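# Slide the paper roll onto the wooden holder's post

## Task

Lower the paper roll over the wooden holder's upright post until it sits on the holder's base, then release it so no hand is touching the roll.

## Robot and tools

Robot: two arms, left_arm and right_arm, each ending in a five-finger hand (left_arm has a left hand, right_arm a right hand). Fixed cameras: cam_head_left, cam_head_right (a stereo pair on one bar), cam_high. Wrist cameras: cam_left_wrist, cam_right_wrist (fisheye). Images are 672x504 pixels.

Frames. The scene frame has its origin at table height, halfway between the nominal arm bases; +z is up, +x points out over the table, and left_arm is on the +y side. Actual bases: left_arm near (+0.031, +0.254, +0.032) m, right_arm near (+0.025, -0.294, +0.038) m, both turned only slightly about z. Each arm's reported hand pose (end_effector_position in metres, end_effector_quat_wxyz) and all its offsets use that arm's own base frame. Fixed cameras and the table use the scene frame.

Hand point: a spot 0.15 m from the wrist mounting face along the fingers and 0.05 m in front of the palm. Its +z runs along straightened fingers, +y out of the palm, +x across the palm (away from the thumb on the right hand, toward the thumb on the left). Straight fingertips extend 0.06-0.07 m past it along +z and sit 0.06 m behind it along -y. A wrist bracket on the little-finger side can strike objects.

A row: 28 numbers, each in [-1, 1], always covering both arms. Order: left dx, dy, dz, rx, ry, rz; left little, ring, middle, index, thumb_bend, thumb_turn, force_limit, speed; then the same 14 for the right arm. dx..dz are an offset (1.0 = 0.6 m) and rx..rz a rotation vector offset (1.0 = 180 degrees), along that arm's base axes, counted from its current Hand target and turning about that target's position. They are not absolute poses; all zeros re-requests the present Hand target. Finger and thumb numbers are absolute targets: +1 open/straight, -1 closed; thumb_turn -1 puts the thumb opposite the fingers, +1 beside the palm. force_limit maps -1..+1 to roughly 0..10 N at the fingertip (0..15 N for the thumb motors); speed rises linearly from near zero at -1 to full at +0.48 and stays full above. There is no 'no change' value: to keep a hand as it is, resend the last eight numbers you sent it (if none yet, use hand_measured plus hand_force_limit and hand_speed). With the thumb turned in, the hand grips objects about 0.035-0.065 m thick. For a soft grip close at speed -0.94 or lower.

Tools.
execute_actions(actions, cameras): actions is a list of actions; each action is up to 15 rows of one control step (1/30 s) each, a short list repeating its last row. Every row of one action counts from the Hand target at that action's start. Images come back only for an empty list or when cameras names them (["all"] for all).
move(target, speed, blend, blocking, cameras): target is one 28-number row or a list of up to 15 rows, all offsets from the same starting Hand targets. speed is the path top speed in m/s, 0.002 to 4.3 (default 0.25), one value or one per target; rotation is capped at twice that in rad/s. blend (m) rounds corners in a list; 0 stops at each. Paths end together, run at least 0.5 s and are cut off at 10 s. No collision avoidance. blocking=false returns after about 0.5 s while the motion continues.
wait(seconds 0-10, cameras): lets time pass with last commands held.
stop(cameras): brakes a running move.
zoom_image(camera, region [x0,y0,x1,y1] pixels, at most 504 by 504): closer look at the newest image of that camera.
show_instructions(): shows the reference pages.
finished_scene(scene): ends the current scene with its number; irreversible.

Results: per arm Hand target (the commanded pose after clipping; next offsets start from it), end_effector pose, joint positions, velocities and torques (torques include gravity and friction, noisy; numbers 3 and 4 wrap at ±28 N m), and per hand hand_measured, hand_stopped_by (moving, target, force, stalled, fault), hand_load_n (positive when pushed open; near 0 after losing a grip), hand_force_limit, hand_speed. move adds a 'move:' line: done, off_target, moving, held or fault, plus limits such as paced or held. Possible MOTOR HOT or OVER-TEMPERATURE FAULT lines warn of overheating.

Behaviour to expect: arms track loosely and often settle 1-3 cm (up to 5 cm) low of the command; resend the shortfall as an offset. Orientation commands are clipped to 40 degrees from the measured one per step. Avoid routing paths near an arm's own base. Holding loads, stretching out or pushing against unreachable poses heats motors; at 100 °C the arm drops.

Avoid: dropping the roll or releasing it while it moves, fast contacts, hard presses on the holder or table, letting anything leave the table, arms touching each other or one hand gripping the other, and excess finger force. Objects can be nudged occasionally by outside disturbances. Before finishing, the roll must stay on the post with no hand holding it.

Each tool is called after "Call:" as name([rows], argument=value, ...), one row to a line, values as JSON.

Reference images:

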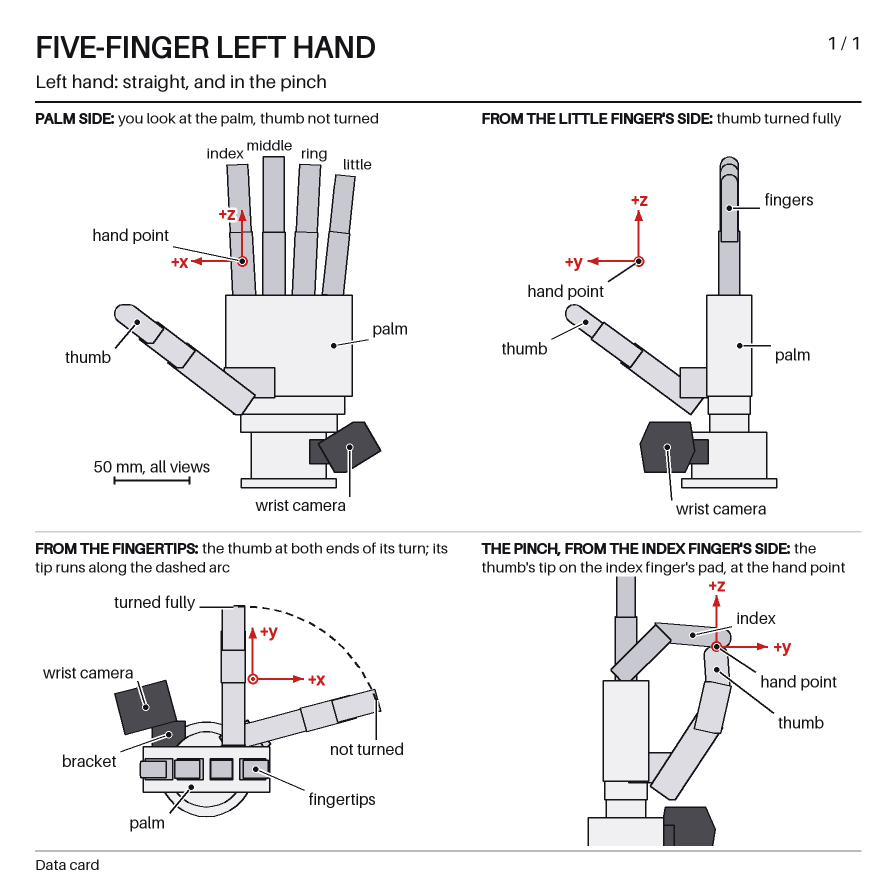

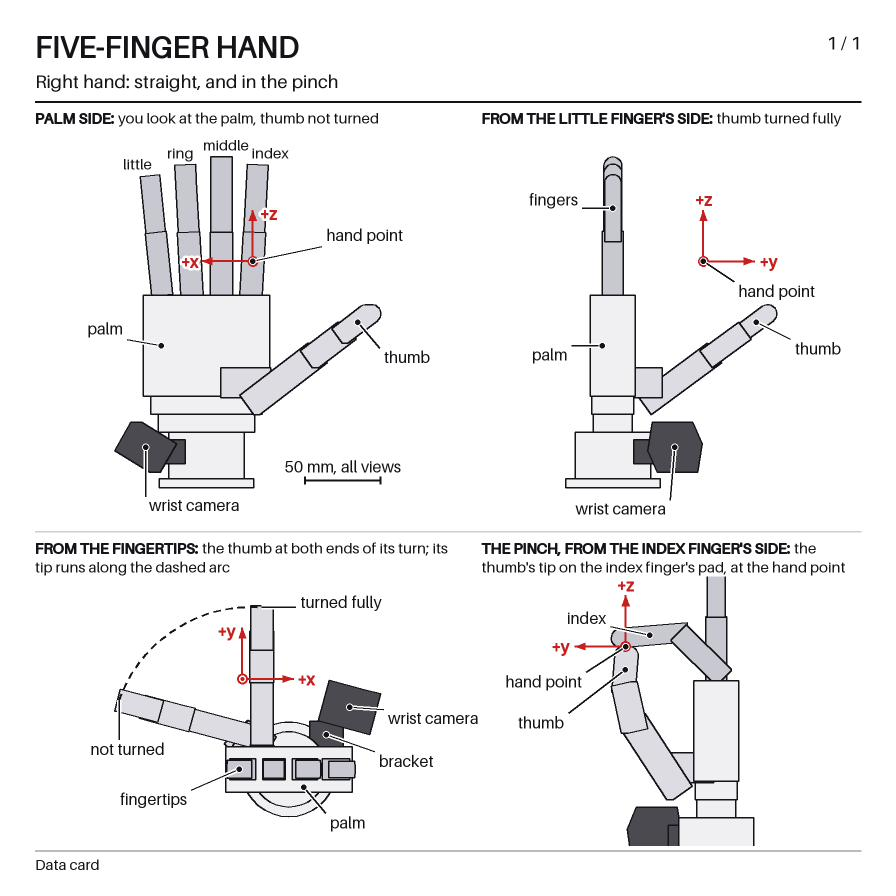

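## Session

Call:
execute_actions(actions=[])

Scene clock: 0.00 s.
left_arm: end_effector_position=(+0.3508, -0.3303, +0.1765) hand_measured=(+1.000, +1.000, +1.000, +1.000, +1.000, +1.000) hand_load_n=(+0.0, +0.0, +0.0, +0.0, +0.0, +0.0) hand_stopped_by=(target, target, target, target, target, target) hand_force_limit=0.00 hand_speed=-0.80 end_effector_quat_wxyz=(+0.233, +0.828, -0.261, +0.438) | right_arm: end_effector_position=(+0.4353, -0.1450, +0.2321) hand_measured=(+1.000, +1.000, +1.000, +1.000, +1.000, +1.000) hand_load_n=(+0.0, +0.0, +0.0, +0.0, +0.0, +0.0) hand_stopped_by=(target, target, target, target, target, target) hand_force_limit=0.00 hand_speed=-0.80 end_effector_quat_wxyz=(-0.097, +0.995, -0.015, +0.027)
Joint positions: left_arm=[-0.551 1.155 0.52 0.09 0.21 -1.628] | right_arm=[-0.265 1.574 1.575 -1.568 -0.202 -1.806]
Joint velocities: within noise
Joint torques (N m): no reading
Heat: left arm: hottest elbow 28 °C; right arm: hottest waist 28 °C.
Hand target: left_arm +0.3574, -0.3343, +0.1909; +0.236, +0.820, -0.261, +0.451 | right_arm +0.4410, -0.1465, +0.2367; -0.095, +0.995, -0.014, +0.034

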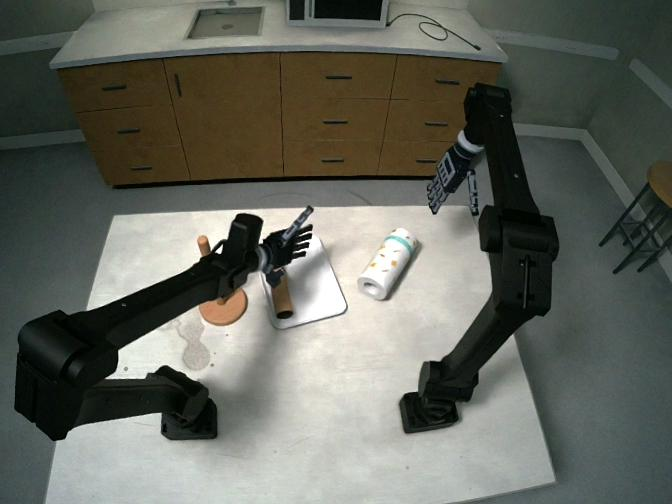

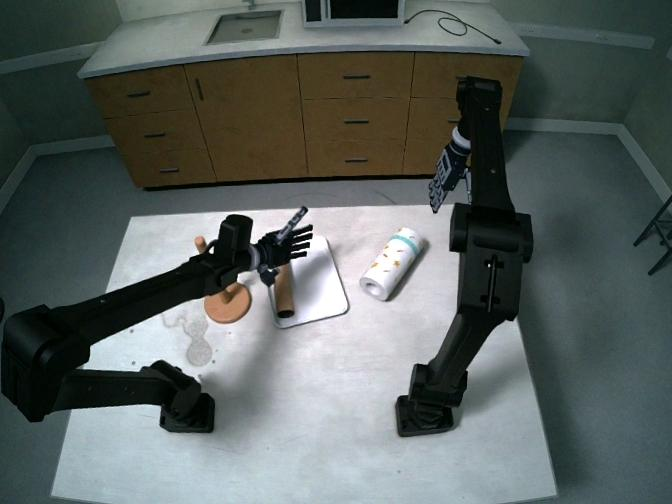

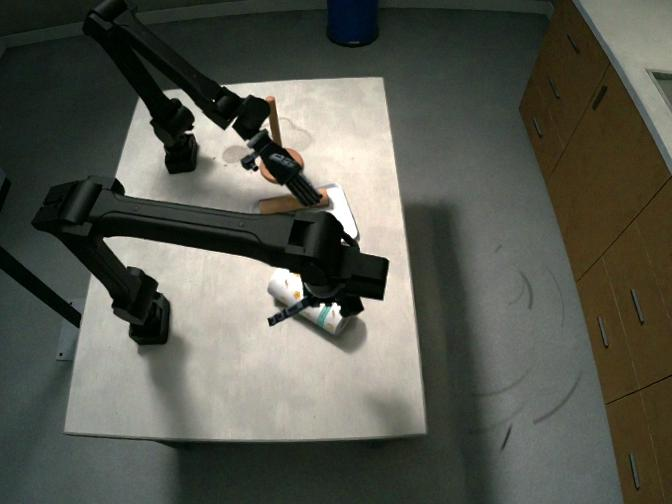

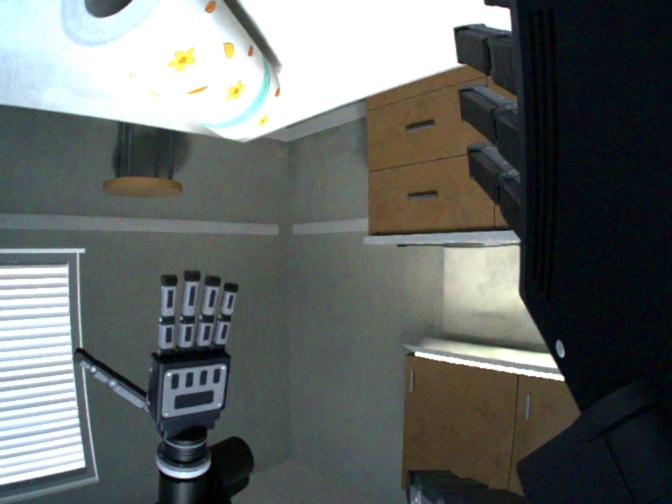

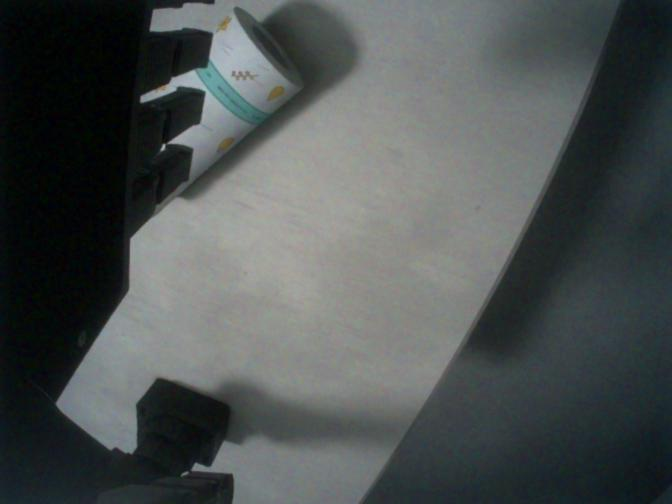

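Call:
zoom_image(camera="cam_head_left", region=[180, 200, 460, 340])

Call:
zoom_image(camera="cam_head_right", region=[180, 200, 460, 340])

Call:
zoom_image(camera="cam_high", region=[200, 80, 400, 360])

Scaled by 1.800 from the camera's 672x504 image, which has a finer 960x720 frame.

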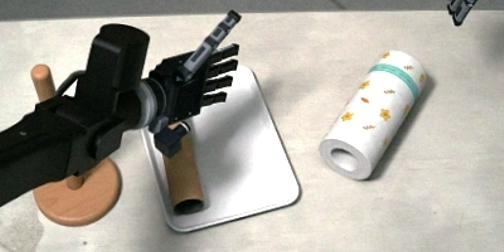

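Scaled by 1.800 from the camera's 672x504 image, which has a finer 960x720 frame.

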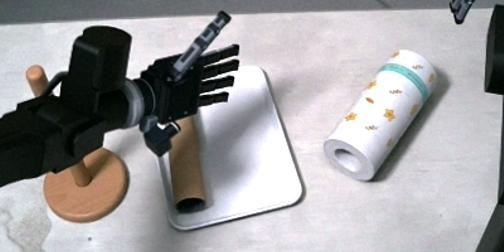

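Scaled by 1.800 from the camera's 672x504 image, which has a finer 960x720 frame.

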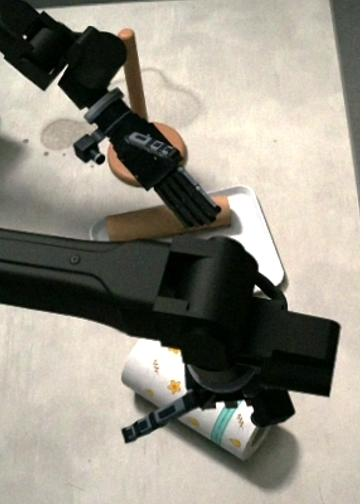

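Call:
zoom_image(camera="cam_head_left", region=[340, 210, 440, 310])

Call:
zoom_image(camera="cam_head_right", region=[340, 210, 440, 310])

Call:
zoom_image(camera="cam_head_left", region=[180, 220, 280, 340])

Scaled by 5.040 from the camera's 672x504 image, which has a finer 960x720 frame.

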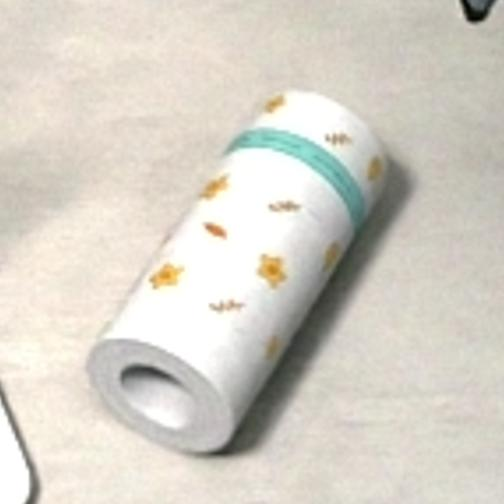

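Scaled by 5.040 from the camera's 672x504 image, which has a finer 960x720 frame.

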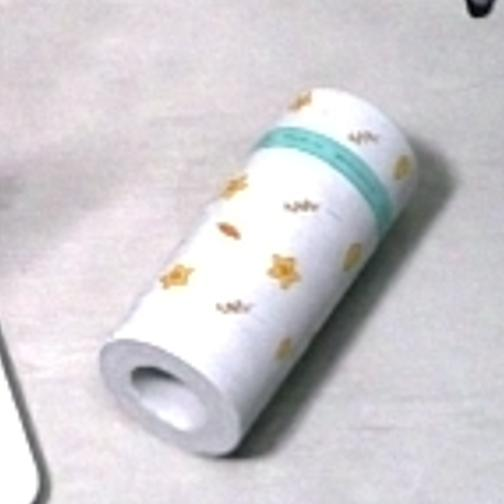

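Scaled by 4.200 from the camera's 672x504 image, which has a finer 960x720 frame.

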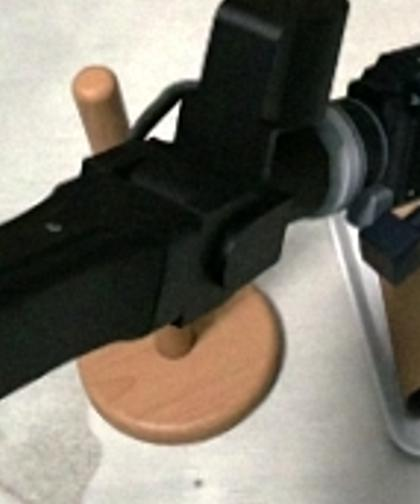

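Call:
move([
  [-0.045,0.04,0.432,0,0,0,1,1,1,1,1,1,0,-0.2,0,0,0.05,0,0,0,1,1,1,1,1,-1,-0.2,0],
  [0.038,0.557,0.432,0,0,0.25,1,1,1,1,1,1,0,-0.2,-0.003,0.12,-0.05,0.094,-0.024,-0.097,1,1,1,1,1,-1,-0.2,0],
  [-0.128,0.9,0.348,0,0,0.45,1,1,1,1,1,1,0,-0.2,-0.007,0.246,-0.128,0.188,-0.048,-0.194,1,1,1,1,1,-1,-0.2,0],
], speed=0.35, blend=0.05, cameras=["all"])

Scene clock: 181.07 s.
left_arm: end_effector_position=(+0.2785, +0.2054, +0.3953) hand_measured=(+1.000, +1.000, +1.000, +1.000, +1.000, +1.000) hand_load_n=(+0.0, +0.0, +0.0, +0.0, +0.0, +0.0) hand_stopped_by=(target, target, target, target, target, target) hand_force_limit=0.00 hand_speed=-0.20 end_effector_quat_wxyz=(-0.107, +0.794, +0.344, +0.490) | right_arm: end_effector_position=(+0.4389, -0.0034, +0.1620) hand_measured=(+1.000, +1.000, +1.000, +1.000, +1.000, -1.000) hand_load_n=(+0.0, +0.0, +0.0, +0.0, +0.0, +0.0) hand_stopped_by=(target, target, target, target, target, target) hand_force_limit=-0.20 hand_speed=0.00 end_effector_quat_wxyz=(-0.360, +0.871, -0.308, +0.128)
Joint positions: left_arm=[0.975 0.557 0.838 -0.828 0.302 -1.585] | right_arm=[-0.233 1.384 1.104 -0.883 -0.691 -0.975]
Joint torques (N m): left_arm=[0.85 -0.15 9.21 2.47 0.28 0.13] | right_arm=[0.79 -8.64 7.38 1.46 -0.57 -0.01]
Heat: left arm: hottest elbow 36 °C; right arm: hottest elbow 36 °C.
Hand target: left_arm +0.2804, +0.2057, +0.3997; -0.113, +0.793, +0.335, +0.496 | right_arm +0.4367, +0.0012, +0.1599; -0.362, +0.870, -0.309, +0.127
Off the commanded pose: left_arm 0.005 m, 2 deg | right_arm 0.005 m, 0 deg.
move: done
camera_calibration:
cam_left_wrist: T_world_to_cam=[[-0.554848, 0.83177, 0.0174208, -0.0212832], [-0.00325983, -0.0231131, 0.999728, -0.388156], [0.831946, 0.55464, 0.0155357, -0.233459], [0, 0, 0, 1]] pos_world=[0.18115, 0.138217, 0.392048]
cam_right_wrist: T_world_to_cam=[[-0.215685, -0.709437, -0.670954, 0.196036], [-0.975899, 0.133261, 0.172808, 0.402785], [-0.0331847, 0.692056, -0.721081, 0.252448], [0, 0, 0, 1]] pos_world=[0.443737, -0.0893081, 0.243962]

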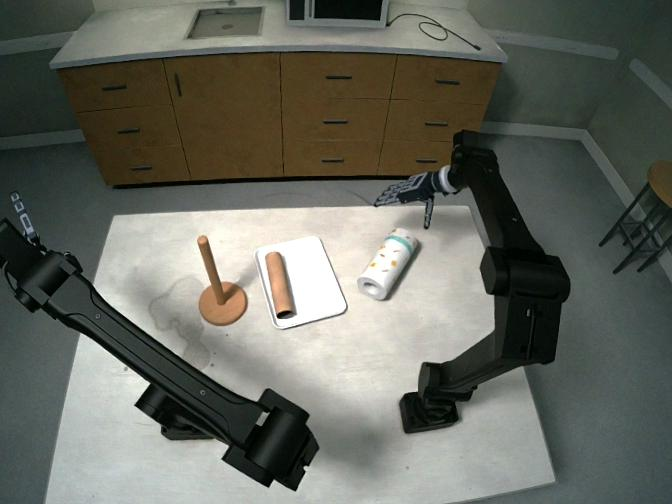

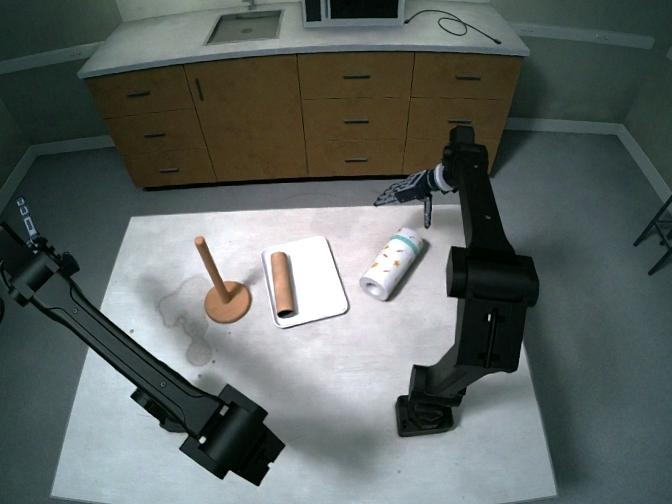

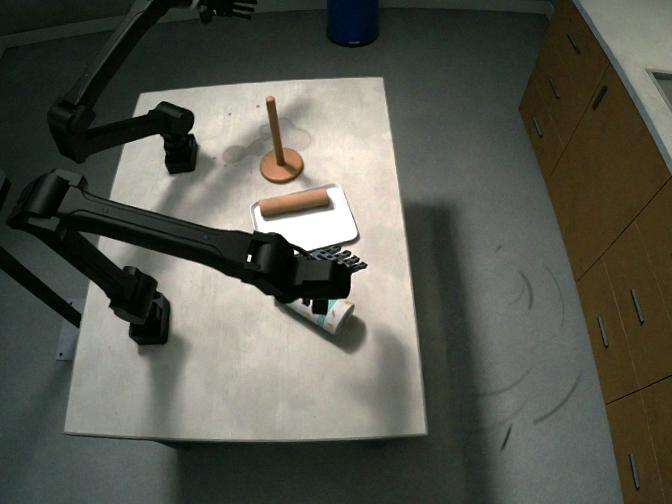

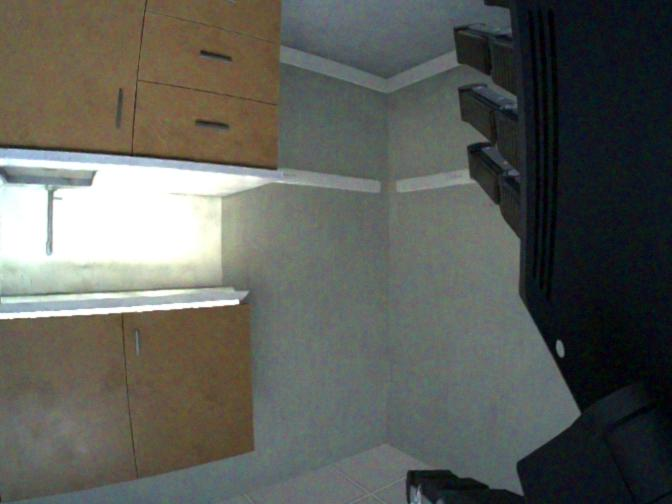

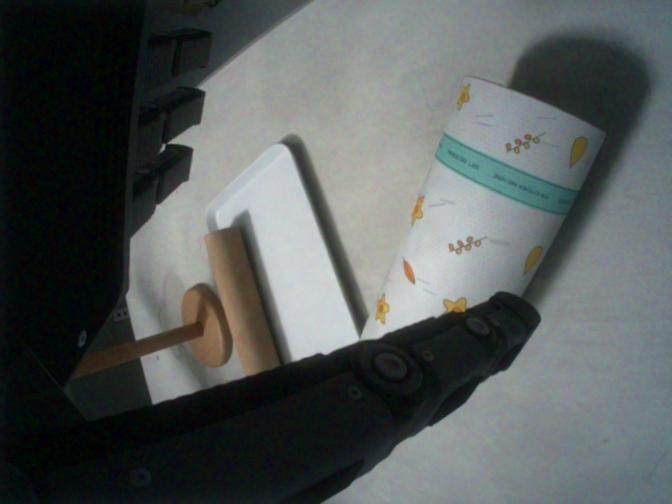

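Call:
move(target=[-0.0,0.0,0,0,0,0,1,1,1,1,1,1,0,-0.2,-0.076,0.035,-0.1,0.0209,-0.0173,0.0152,1,1,1,1,1,-1,-0.2,0], cameras=["cam_head_left","cam_high","cam_right_wrist"])

Scene clock: 347.93 s.
left_arm: end_effector_position=(+0.2785, +0.2054, +0.3953) hand_measured=(+1.000, +1.000, +1.000, +1.000, +1.000, +1.000) hand_load_n=(+0.0, +0.0, +0.0, +0.0, +0.0, +0.0) hand_stopped_by=(target, target, target, target, target, target) hand_force_limit=0.00 hand_speed=-0.20 end_effector_quat_wxyz=(-0.107, +0.794, +0.344, +0.490) | right_arm: end_effector_position=(+0.3898, +0.0235, +0.0995) hand_measured=(+1.000, +1.000, +1.000, +1.000, +1.000, -1.000) hand_load_n=(+0.0, +0.0, +0.0, +0.0, +0.0, +0.0) hand_stopped_by=(target, target, target, target, target, target) hand_force_limit=-0.20 hand_speed=0.00 end_effector_quat_wxyz=(-0.401, +0.860, -0.290, +0.123)
Joint positions: left_arm=[0.975 0.557 0.838 -0.828 0.302 -1.585] | right_arm=[-0.233 1.319 0.84 -0.673 -0.781 -0.98]
Joint torques (N m): left_arm=[0.91 -0.21 9.22 2.45 0.28 0.13] | right_arm=[-0.38 -6.24 7.45 1.5 -0.74 -0.22]
Heat: left arm: hottest elbow 35 °C; right arm: hottest elbow 33 °C.
Hand target: left_arm +0.2804, +0.2057, +0.3997; -0.113, +0.793, +0.335, +0.496 | right_arm +0.3910, +0.0222, +0.0998; -0.402, +0.861, -0.282, +0.132
Off the commanded pose: left_arm 0.005 m, 2 deg | right_arm 0.002 m, 1 deg.
move: done
camera_calibration:
cam_right_wrist: T_world_to_cam=[[-0.165001, -0.663856, -0.729431, 0.147509], [-0.985522, 0.0817269, 0.14855, 0.369429], [-0.0390017, 0.743382, -0.667729, 0.182827], [0, 0, 0, 1]] pos_world=[0.39555, -0.0681777, 0.174798]
Images, in order (width x height): cam_head_left 672x504, cam_high 672x504, cam_right_wrist 672x504.

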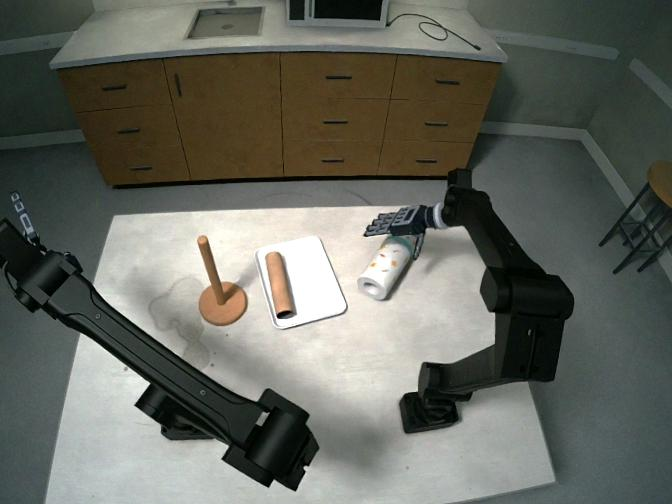

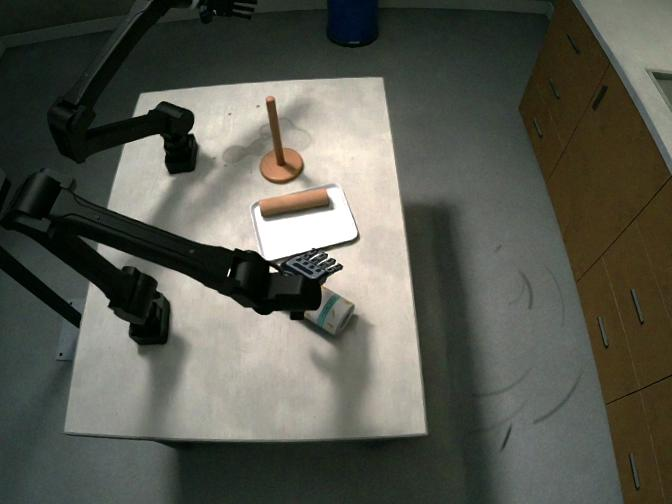

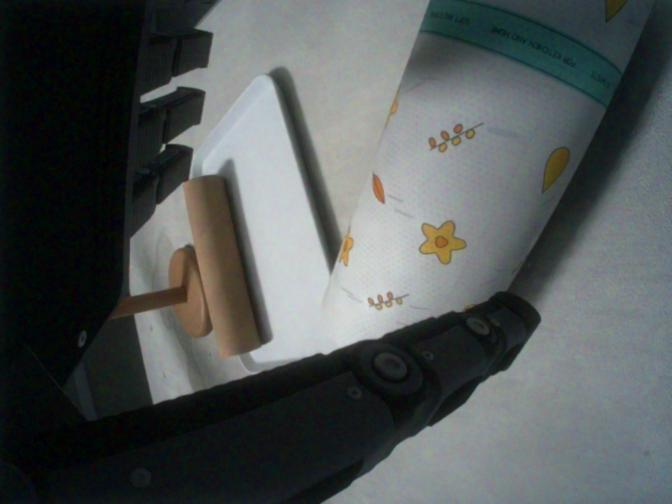

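Call:
move(target=[0,0,0,0,0,0,1,1,1,1,1,1,0,-0.2,0.002,0.004,-0.155,0,0,0,1,1,1,1,1,-1,-0.2,0], speed=0.12, cameras=["cam_head_left","cam_head_right","cam_high","cam_right_wrist"])

Scene clock: 378.63 s.
left_arm: end_effector_position=(+0.2785, +0.2054, +0.3953) hand_measured=(+1.000, +1.000, +1.000, +1.000, +1.000, +1.000) hand_load_n=(+0.0, +0.0, +0.0, +0.0, +0.0, +0.0) hand_stopped_by=(target, target, target, target, target, target) hand_force_limit=0.00 hand_speed=-0.20 end_effector_quat_wxyz=(-0.107, +0.794, +0.344, +0.490) | right_arm: end_effector_position=(+0.3946, +0.0224, +0.0117) hand_measured=(+1.000, +1.000, +1.000, +1.000, +1.000, -1.000) hand_load_n=(+0.0, +0.0, +0.0, -0.5, +0.0, +0.5) hand_stopped_by=(target, target, target, target, target, target) hand_force_limit=-0.20 hand_speed=0.00 end_effector_quat_wxyz=(-0.402, +0.860, -0.285, +0.133)
Joint positions: left_arm=[0.975 0.557 0.838 -0.828 0.302 -1.585] | right_arm=[-0.233 1.482 0.718 -0.365 -0.781 -0.98]
Joint torques (N m): left_arm=[0.97 -0.26 9.21 2.47 0.28 0.13] | right_arm=[0.15 -6.95 5.89 1.55 -0.6 -0.14]
Heat: left arm: hottest elbow 35 °C; right arm: hottest elbow 34 °C.
Hand target: left_arm +0.2804, +0.2057, +0.3997; -0.113, +0.793, +0.335, +0.496 | right_arm +0.3924, +0.0245, +0.0069; -0.402, +0.861, -0.282, +0.132
Off the commanded pose: left_arm 0.005 m, 2 deg | right_arm 0.006 m, 0 deg.
move: done
camera_calibration:
cam_right_wrist: T_world_to_cam=[[-0.149205, -0.66757, -0.729444, 0.0773393], [-0.988501, 0.0823788, 0.126803, 0.388704], [-0.0245593, 0.739975, -0.672185, 0.119703], [0, 0, 0, 1]] pos_world=[0.398714, -0.0689691, 0.0875886]
Images, in order (width x height): cam_head_left 672x504, cam_head_right 672x504, cam_high 672x504, cam_right_wrist 672x504.

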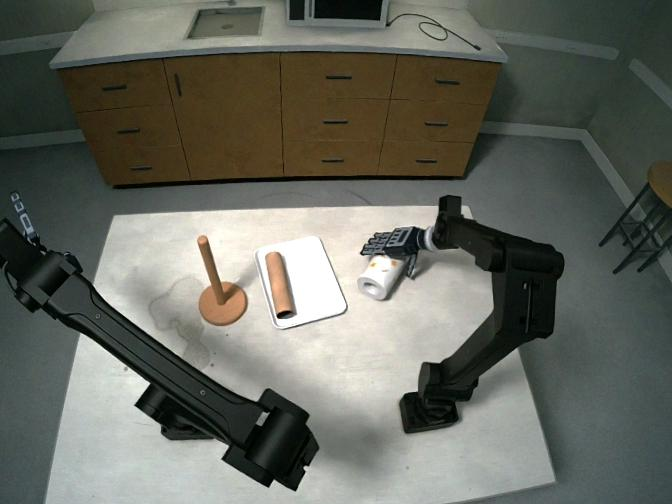

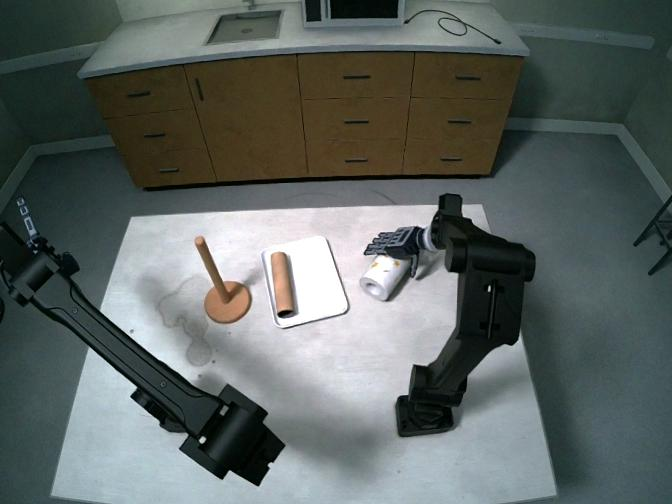

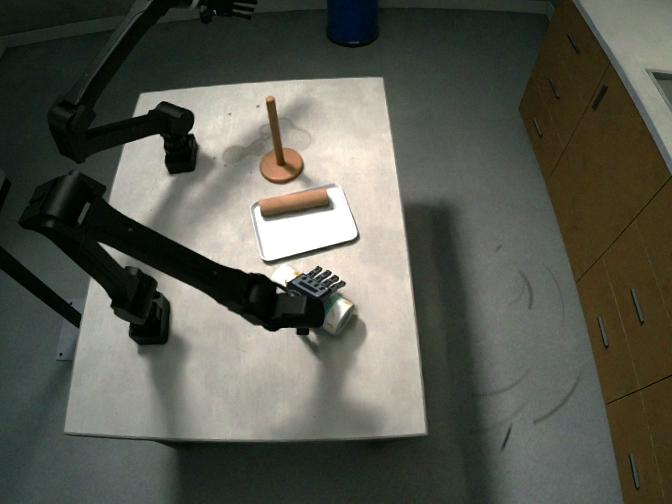

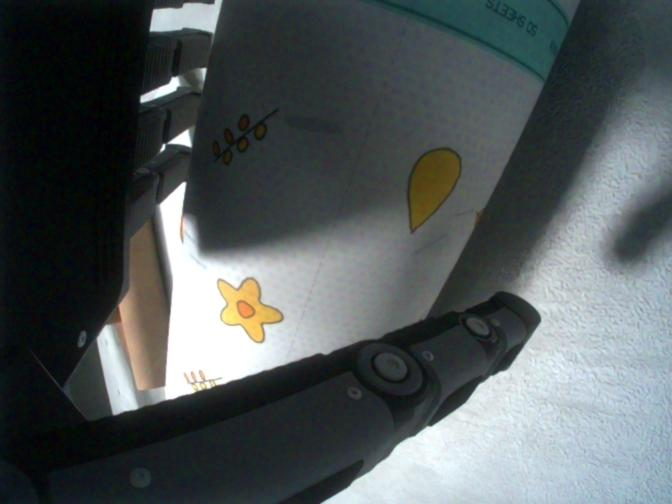

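Call:
move(target=[0,0,0,0,0,0,1,1,1,1,1,1,0,-0.2,0.0,0.0,0.0,0,0,0,-0.3,-0.3,-0.3,-0.3,1,-1,-0.4,-0.8], speed=0.12, cameras=["cam_high","cam_right_wrist"])

Scene clock: 386.50 s.
left_arm: end_effector_position=(+0.2785, +0.2054, +0.3953) hand_measured=(+1.000, +1.000, +1.000, +1.000, +1.000, +1.000) hand_load_n=(+0.0, +0.0, +0.0, +0.0, +0.0, +0.0) hand_stopped_by=(target, target, target, target, target, target) hand_force_limit=0.00 hand_speed=-0.20 end_effector_quat_wxyz=(-0.107, +0.794, +0.344, +0.490) | right_arm: end_effector_position=(+0.3950, +0.0225, +0.0119) hand_measured=(+0.282, +0.318, +0.318, +0.336, +1.000, -1.000) hand_load_n=(+4.0, +3.0, +4.0, +2.5, +2.0, +4.5) hand_stopped_by=(force, force, force, force, target, target) hand_force_limit=-0.40 hand_speed=-0.80 end_effector_quat_wxyz=(-0.402, +0.860, -0.284, +0.134)
Joint positions: left_arm=[0.975 0.557 0.838 -0.828 0.302 -1.585] | right_arm=[-0.233 1.482 0.718 -0.363 -0.783 -0.98]
Joint torques (N m): left_arm=[0.91 -0.21 9.22 2.47 0.28 0.13] | right_arm=[0.21 -6.89 5.9 1.5 -0.55 -0.14]
Heat: left arm: hottest elbow 35 °C; right arm: hottest elbow 33 °C.
Hand target: left_arm +0.2804, +0.2057, +0.3997; -0.113, +0.793, +0.335, +0.496 | right_arm +0.3924, +0.0245, +0.0069; -0.402, +0.861, -0.282, +0.132
Off the commanded pose: left_arm 0.005 m, 2 deg | right_arm 0.006 m, 0 deg.
move: done
camera_calibration:
cam_right_wrist: T_world_to_cam=[[-0.147395, -0.667225, -0.730127, 0.0769549], [-0.988799, 0.0818786, 0.12479, 0.389226], [-0.0234812, 0.740342, -0.67182, 0.119333], [0, 0, 0, 1]] pos_world=[0.399011, -0.0688704, 0.0877857]
Images, in order (width x height): cam_high 672x504, cam_right_wrist 672x504.

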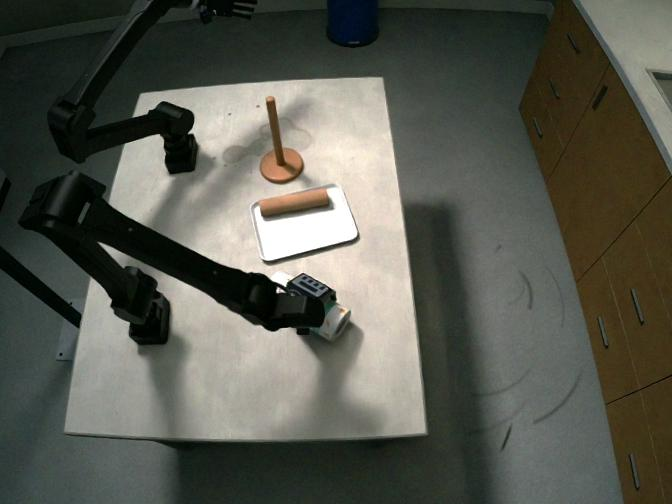

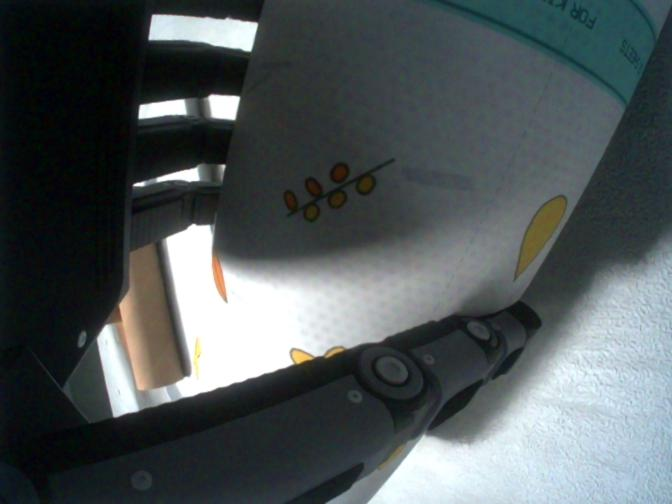

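Call:
move([
  [0,0,0,0,0,0,1,1,1,1,1,1,0,-0.2,0.0,0.0,0.0,0,0,0,-0.32,-0.32,-0.32,-0.32,1,-1,0.1,-0.85],
  [0,0,0,0,0,0,1,1,1,1,1,1,0,-0.2,0.0,0.0,0.15,0,0,0,-0.32,-0.32,-0.32,-0.32,1,-1,0.1,-0.85],
], speed=0.15, cameras=["cam_high","cam_right_wrist","cam_head_left"])

Scene clock: 392.97 s.
left_arm: end_effector_position=(+0.2785, +0.2054, +0.3953) hand_measured=(+1.000, +1.000, +1.000, +1.000, +1.000, +1.000) hand_load_n=(+0.0, +0.0, +0.0, +0.0, +0.0, -0.5) hand_stopped_by=(target, target, target, target, target, target) hand_force_limit=0.00 hand_speed=-0.20 end_effector_quat_wxyz=(-0.107, +0.794, +0.344, +0.490) | right_arm: end_effector_position=(+0.3746, +0.0273, +0.0799) hand_measured=(+0.244, +0.280, +0.294, +0.284, +1.000, -1.000) hand_load_n=(+5.5, +5.5, +4.5, +7.0, +3.5, +6.5) hand_stopped_by=(force, force, force, force, target, target) hand_force_limit=0.10 hand_speed=-0.85 end_effector_quat_wxyz=(-0.401, +0.860, -0.293, +0.116)
Joint positions: left_arm=[0.975 0.557 0.838 -0.828 0.302 -1.585] | right_arm=[-0.233 1.315 0.78 -0.632 -0.783 -0.98]
Joint torques (N m): left_arm=[0.91 -0.26 9.22 2.48 0.28 0.13] | right_arm=[0.32 -6.01 11.7 0.49 -0.55 -0.13]
Heat: left arm: hottest elbow 35 °C; right arm: hottest elbow 33 °C.
Hand target: left_arm +0.2804, +0.2057, +0.3997; -0.113, +0.793, +0.335, +0.496 | right_arm +0.3924, +0.0245, +0.0968; -0.402, +0.861, -0.282, +0.132
Off the commanded pose: left_arm 0.005 m, 2 deg | right_arm 0.025 m, 2 deg.
move: off_target (right_arm)
camera_calibration:
cam_right_wrist: T_world_to_cam=[[-0.175509, -0.660528, -0.73, 0.137109], [-0.983243, 0.0804755, 0.163577, 0.355091], [-0.0493002, 0.746476, -0.663583, 0.16983], [0, 0, 0, 1]] pos_world=[0.381577, -0.0647861, 0.154701]
Images, in order (width x height): cam_head_left 672x504, cam_high 672x504, cam_right_wrist 672x504.

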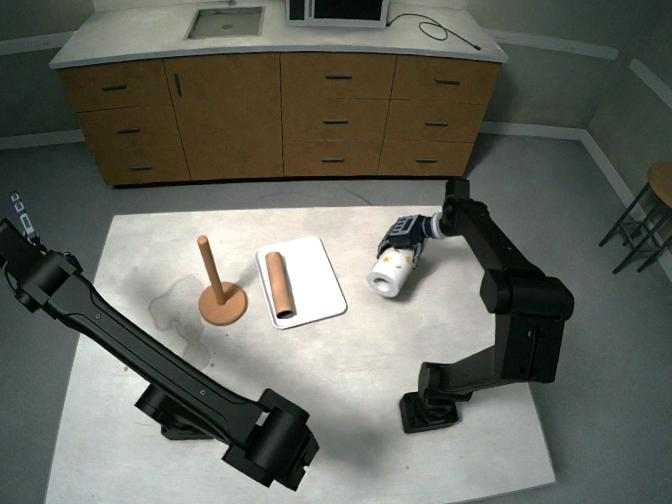

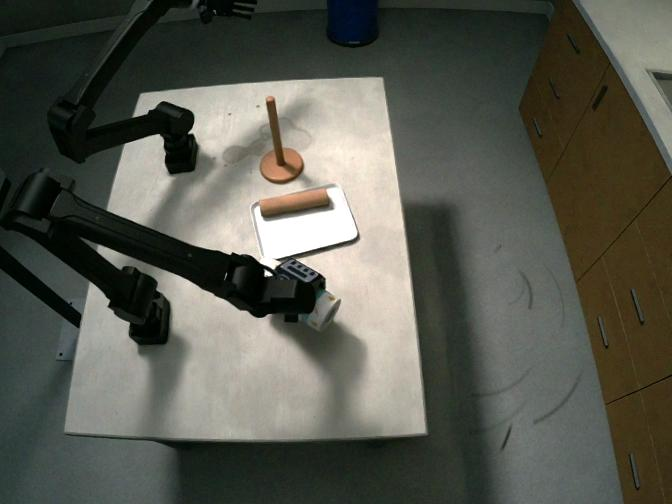

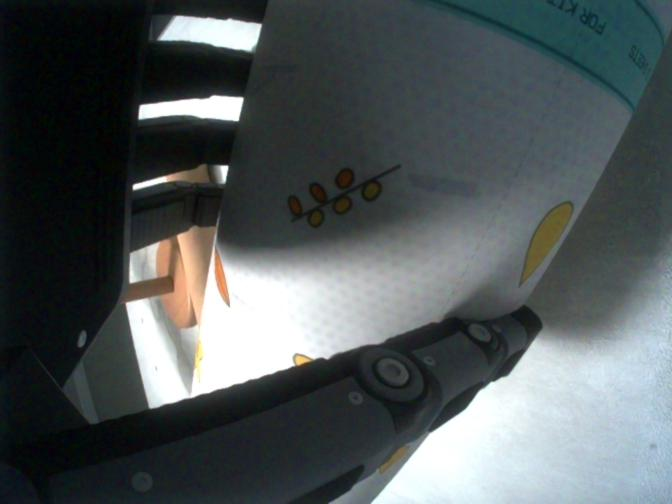

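Call:
move([
  [0,0,0,0,0,0,1,1,1,1,1,1,0,-0.2,-0.02,0.05,0.2,-0.03,-0.1,0.03,-0.32,-0.32,-0.32,-0.32,1,-1,0.1,-0.85],
  [-0.25,0.25,0,0,0,0.19,1,1,1,1,1,1,0,-0.2,-0.05,0.292,0.45,-0.1498,-0.4847,0.1661,-0.32,-0.32,-0.32,-0.32,1,-1,0.1,-0.85],
], speed=0.25, blend=0.03, cameras=["all"])

Scene clock: 427.80 s.
left_arm: end_effector_position=(+0.1333, +0.3494, +0.3848) hand_measured=(+1.000, +1.000, +1.000, +1.000, +1.000, +1.000) hand_load_n=(+0.0, +0.0, +0.0, +0.0, +0.0, +0.0) hand_stopped_by=(target, target, target, target, target, target) hand_force_limit=0.00 hand_speed=-0.20 end_effector_quat_wxyz=(-0.245, +0.670, +0.552, +0.432) | right_arm: end_effector_position=(+0.3630, +0.1985, +0.3645) hand_measured=(+0.244, +0.280, +0.294, +0.284, +1.000, -1.000) hand_load_n=(+5.5, +5.0, +4.0, +7.0, +3.5, +7.0) hand_stopped_by=(force, force, force, force, target, target) hand_force_limit=0.10 hand_speed=-0.85 end_effector_quat_wxyz=(-0.316, +0.646, +0.302, +0.626)
Joint positions: left_arm=[1.493 0.633 0.838 -0.755 0.247 -1.595] | right_arm=[0.401 0.636 0.614 0.003 -0.502 -1.55]
Joint torques (N m): left_arm=[1.44 -0.79 10.92 2.45 0.03 -0.16] | right_arm=[0.38 0.56 8.65 3.08 0.1 -0.37]
Heat: left arm: hottest elbow 35 °C; right arm: hottest elbow 35 °C.
Hand target: left_arm +0.1305, +0.3557, +0.3998; -0.254, +0.660, +0.553, +0.441 | right_arm +0.3624, +0.1996, +0.3668; -0.310, +0.636, +0.309, +0.636
Off the commanded pose: left_arm 0.017 m, 2 deg | right_arm 0.003 m, 2 deg.
move: off_target (left_arm)
camera_calibration:
cam_left_wrist: T_world_to_cam=[[-0.915222, 0.40151, 0.0340431, -0.0294356], [0.0299843, -0.0163904, 0.999416, -0.3814], [0.401833, 0.915708, 0.00296187, -0.25635], [0, 0, 0, 1]] pos_world=[0.0875059, 0.240309, 0.382939]
cam_right_wrist: T_world_to_cam=[[0.756544, -0.604318, 0.249882, -0.25072], [-0.139748, -0.522694, -0.840988, 0.462964], [0.638836, 0.601324, -0.479894, -0.0576163], [0, 0, 0, 1]] pos_world=[0.291187, 0.12512, 0.424348]

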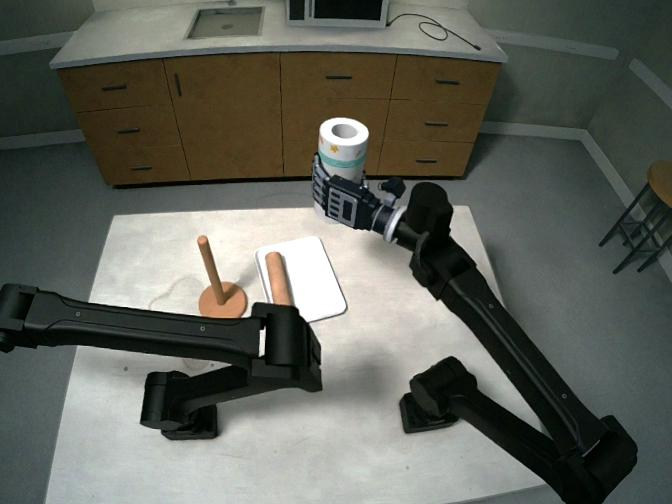

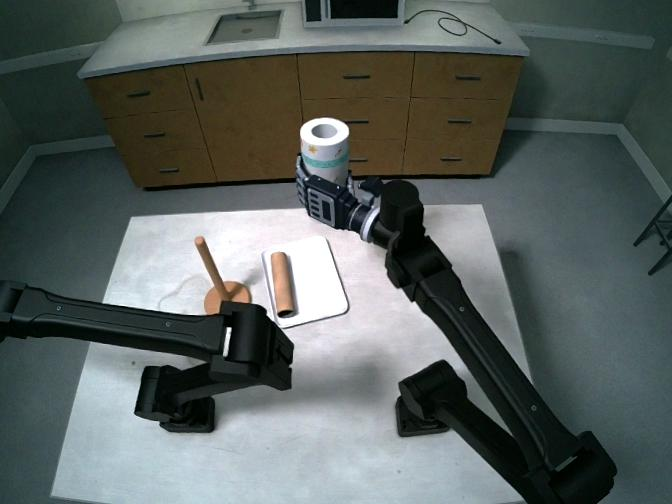

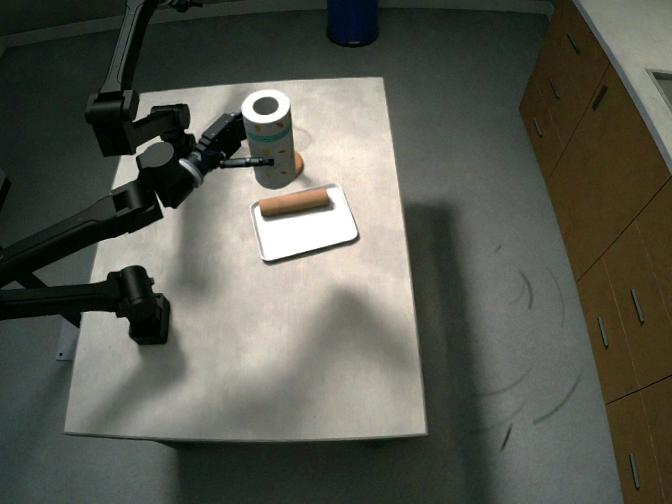

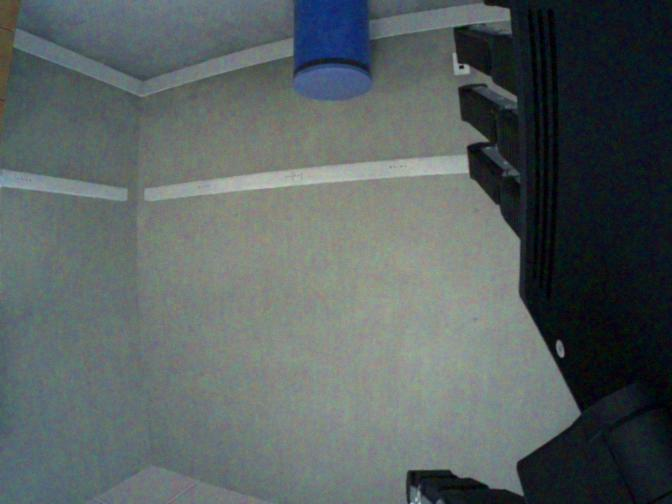

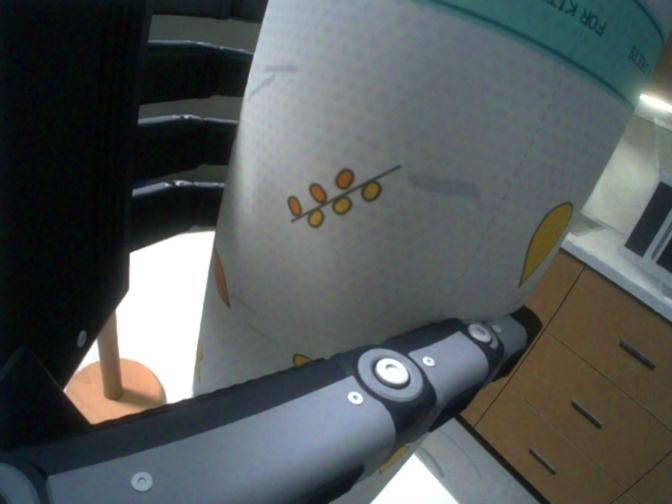

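Call:
move([
  [-0.134,0.323,-0.117,0,0,0.083,1,1,1,1,1,1,0,-0.2,0,0,0,0,0,0,-0.32,-0.32,-0.32,-0.32,1,-1,0.1,-0.85],
  [-0.134,0.323,-0.117,0,0,0.083,1,1,1,1,1,1,0,-0.2,-0.015,0.475,0.02,0,0,0,-0.32,-0.32,-0.32,-0.32,1,-1,0.1,-0.85],
], speed=0.25, cameras=["all"])

Scene clock: 486.40 s.
left_arm: end_effector_position=(+0.0545, +0.5350, +0.2923) hand_measured=(+1.000, +1.000, +1.000, +1.000, +1.000, +1.000) hand_load_n=(+0.0, +0.0, +0.0, +0.0, +0.0, +0.0) hand_stopped_by=(target, target, target, target, target, target) hand_force_limit=0.00 hand_speed=-0.20 end_effector_quat_wxyz=(-0.288, +0.598, +0.642, +0.383) | right_arm: end_effector_position=(+0.3454, +0.4739, +0.3266) hand_measured=(+0.244, +0.280, +0.294, +0.284, +1.000, -1.000) hand_load_n=(+5.5, +5.0, +4.5, +7.0, +3.5, +7.0) hand_stopped_by=(force, force, force, force, target, target) hand_force_limit=0.10 hand_speed=-0.85 end_effector_quat_wxyz=(-0.296, +0.665, +0.325, +0.604)
Joint positions: left_arm=[1.624 1.141 0.878 -0.314 0.133 -1.661] | right_arm=[1.106 1.258 0.915 0.246 0.195 -1.551]
Joint torques (N m): left_arm=[1.44 -8.18 13.26 2.44 -0.03 -0.16] | right_arm=[-0.03 -7.65 14.8 3.07 0.21 -0.35]
Heat: left arm: hottest elbow 37 °C; right arm: hottest elbow 37 °C.
Hand target: left_arm +0.0500, +0.5495, +0.3295; -0.309, +0.582, +0.634, +0.404 | right_arm +0.3535, +0.4846, +0.3789; -0.310, +0.636, +0.309, +0.636
Off the commanded pose: left_arm 0.040 m, 4 deg | right_arm 0.054 m, 5 deg.
move: off_target (left_arm, right_arm)
camera_calibration:
cam_left_wrist: T_world_to_cam=[[-0.987903, 0.152153, 0.0299547, -0.0344158], [0.0351698, 0.0316998, 0.998878, -0.309565], [0.151033, 0.987848, -0.0366675, -0.407699], [0, 0, 0, 1]] pos_world=[0.0384639, 0.417795, 0.295299]
cam_right_wrist: T_world_to_cam=[[0.768205, -0.576948, 0.277476, -0.0875319], [-0.15635, -0.589367, -0.792591, 0.594172], [0.620819, 0.565489, -0.542961, -0.186329], [0, 0, 0, 1]] pos_world=[0.275818, 0.405051, 0.394055]

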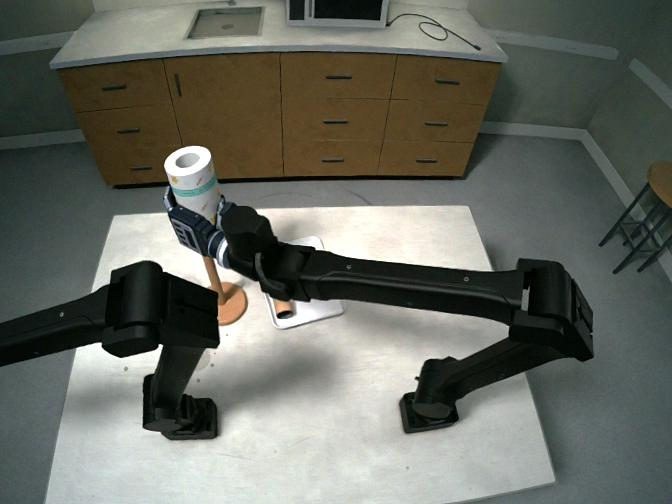

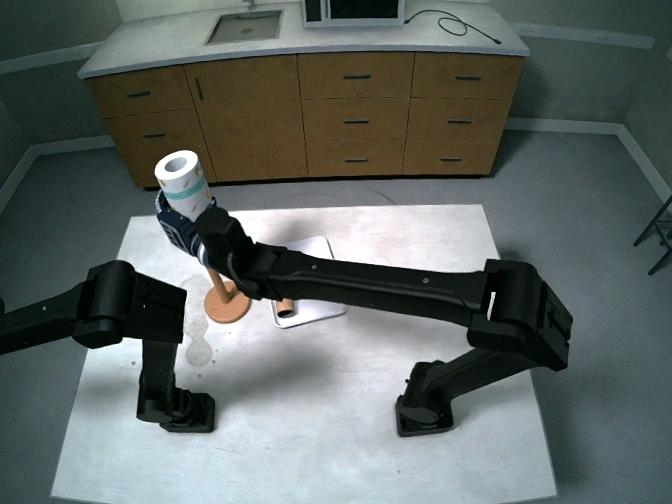

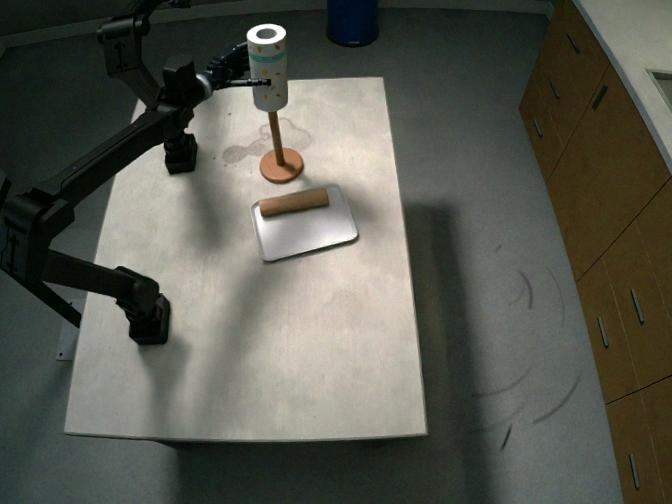

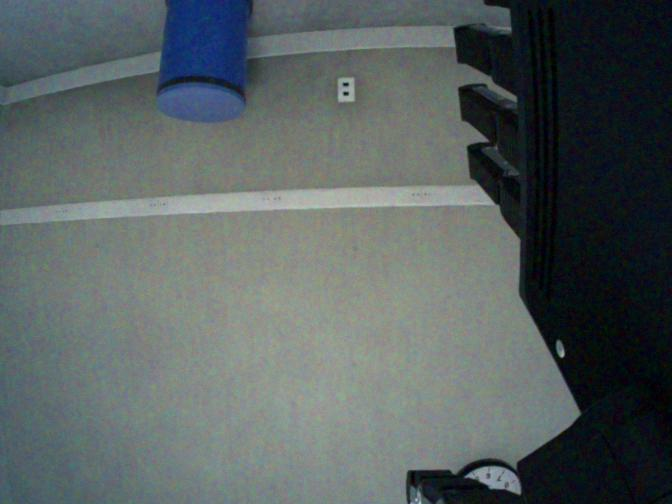

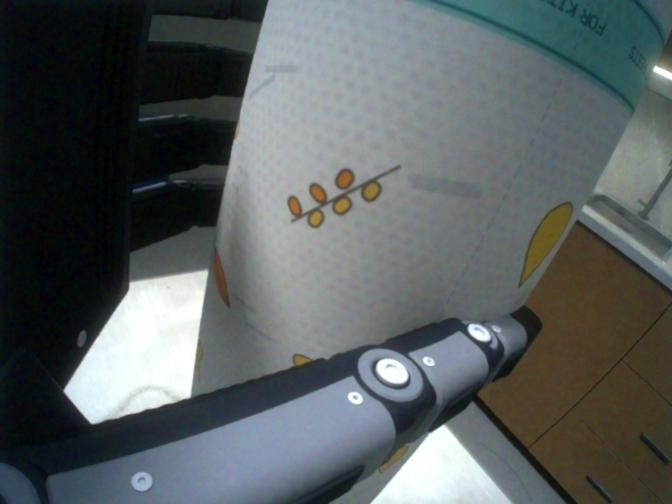

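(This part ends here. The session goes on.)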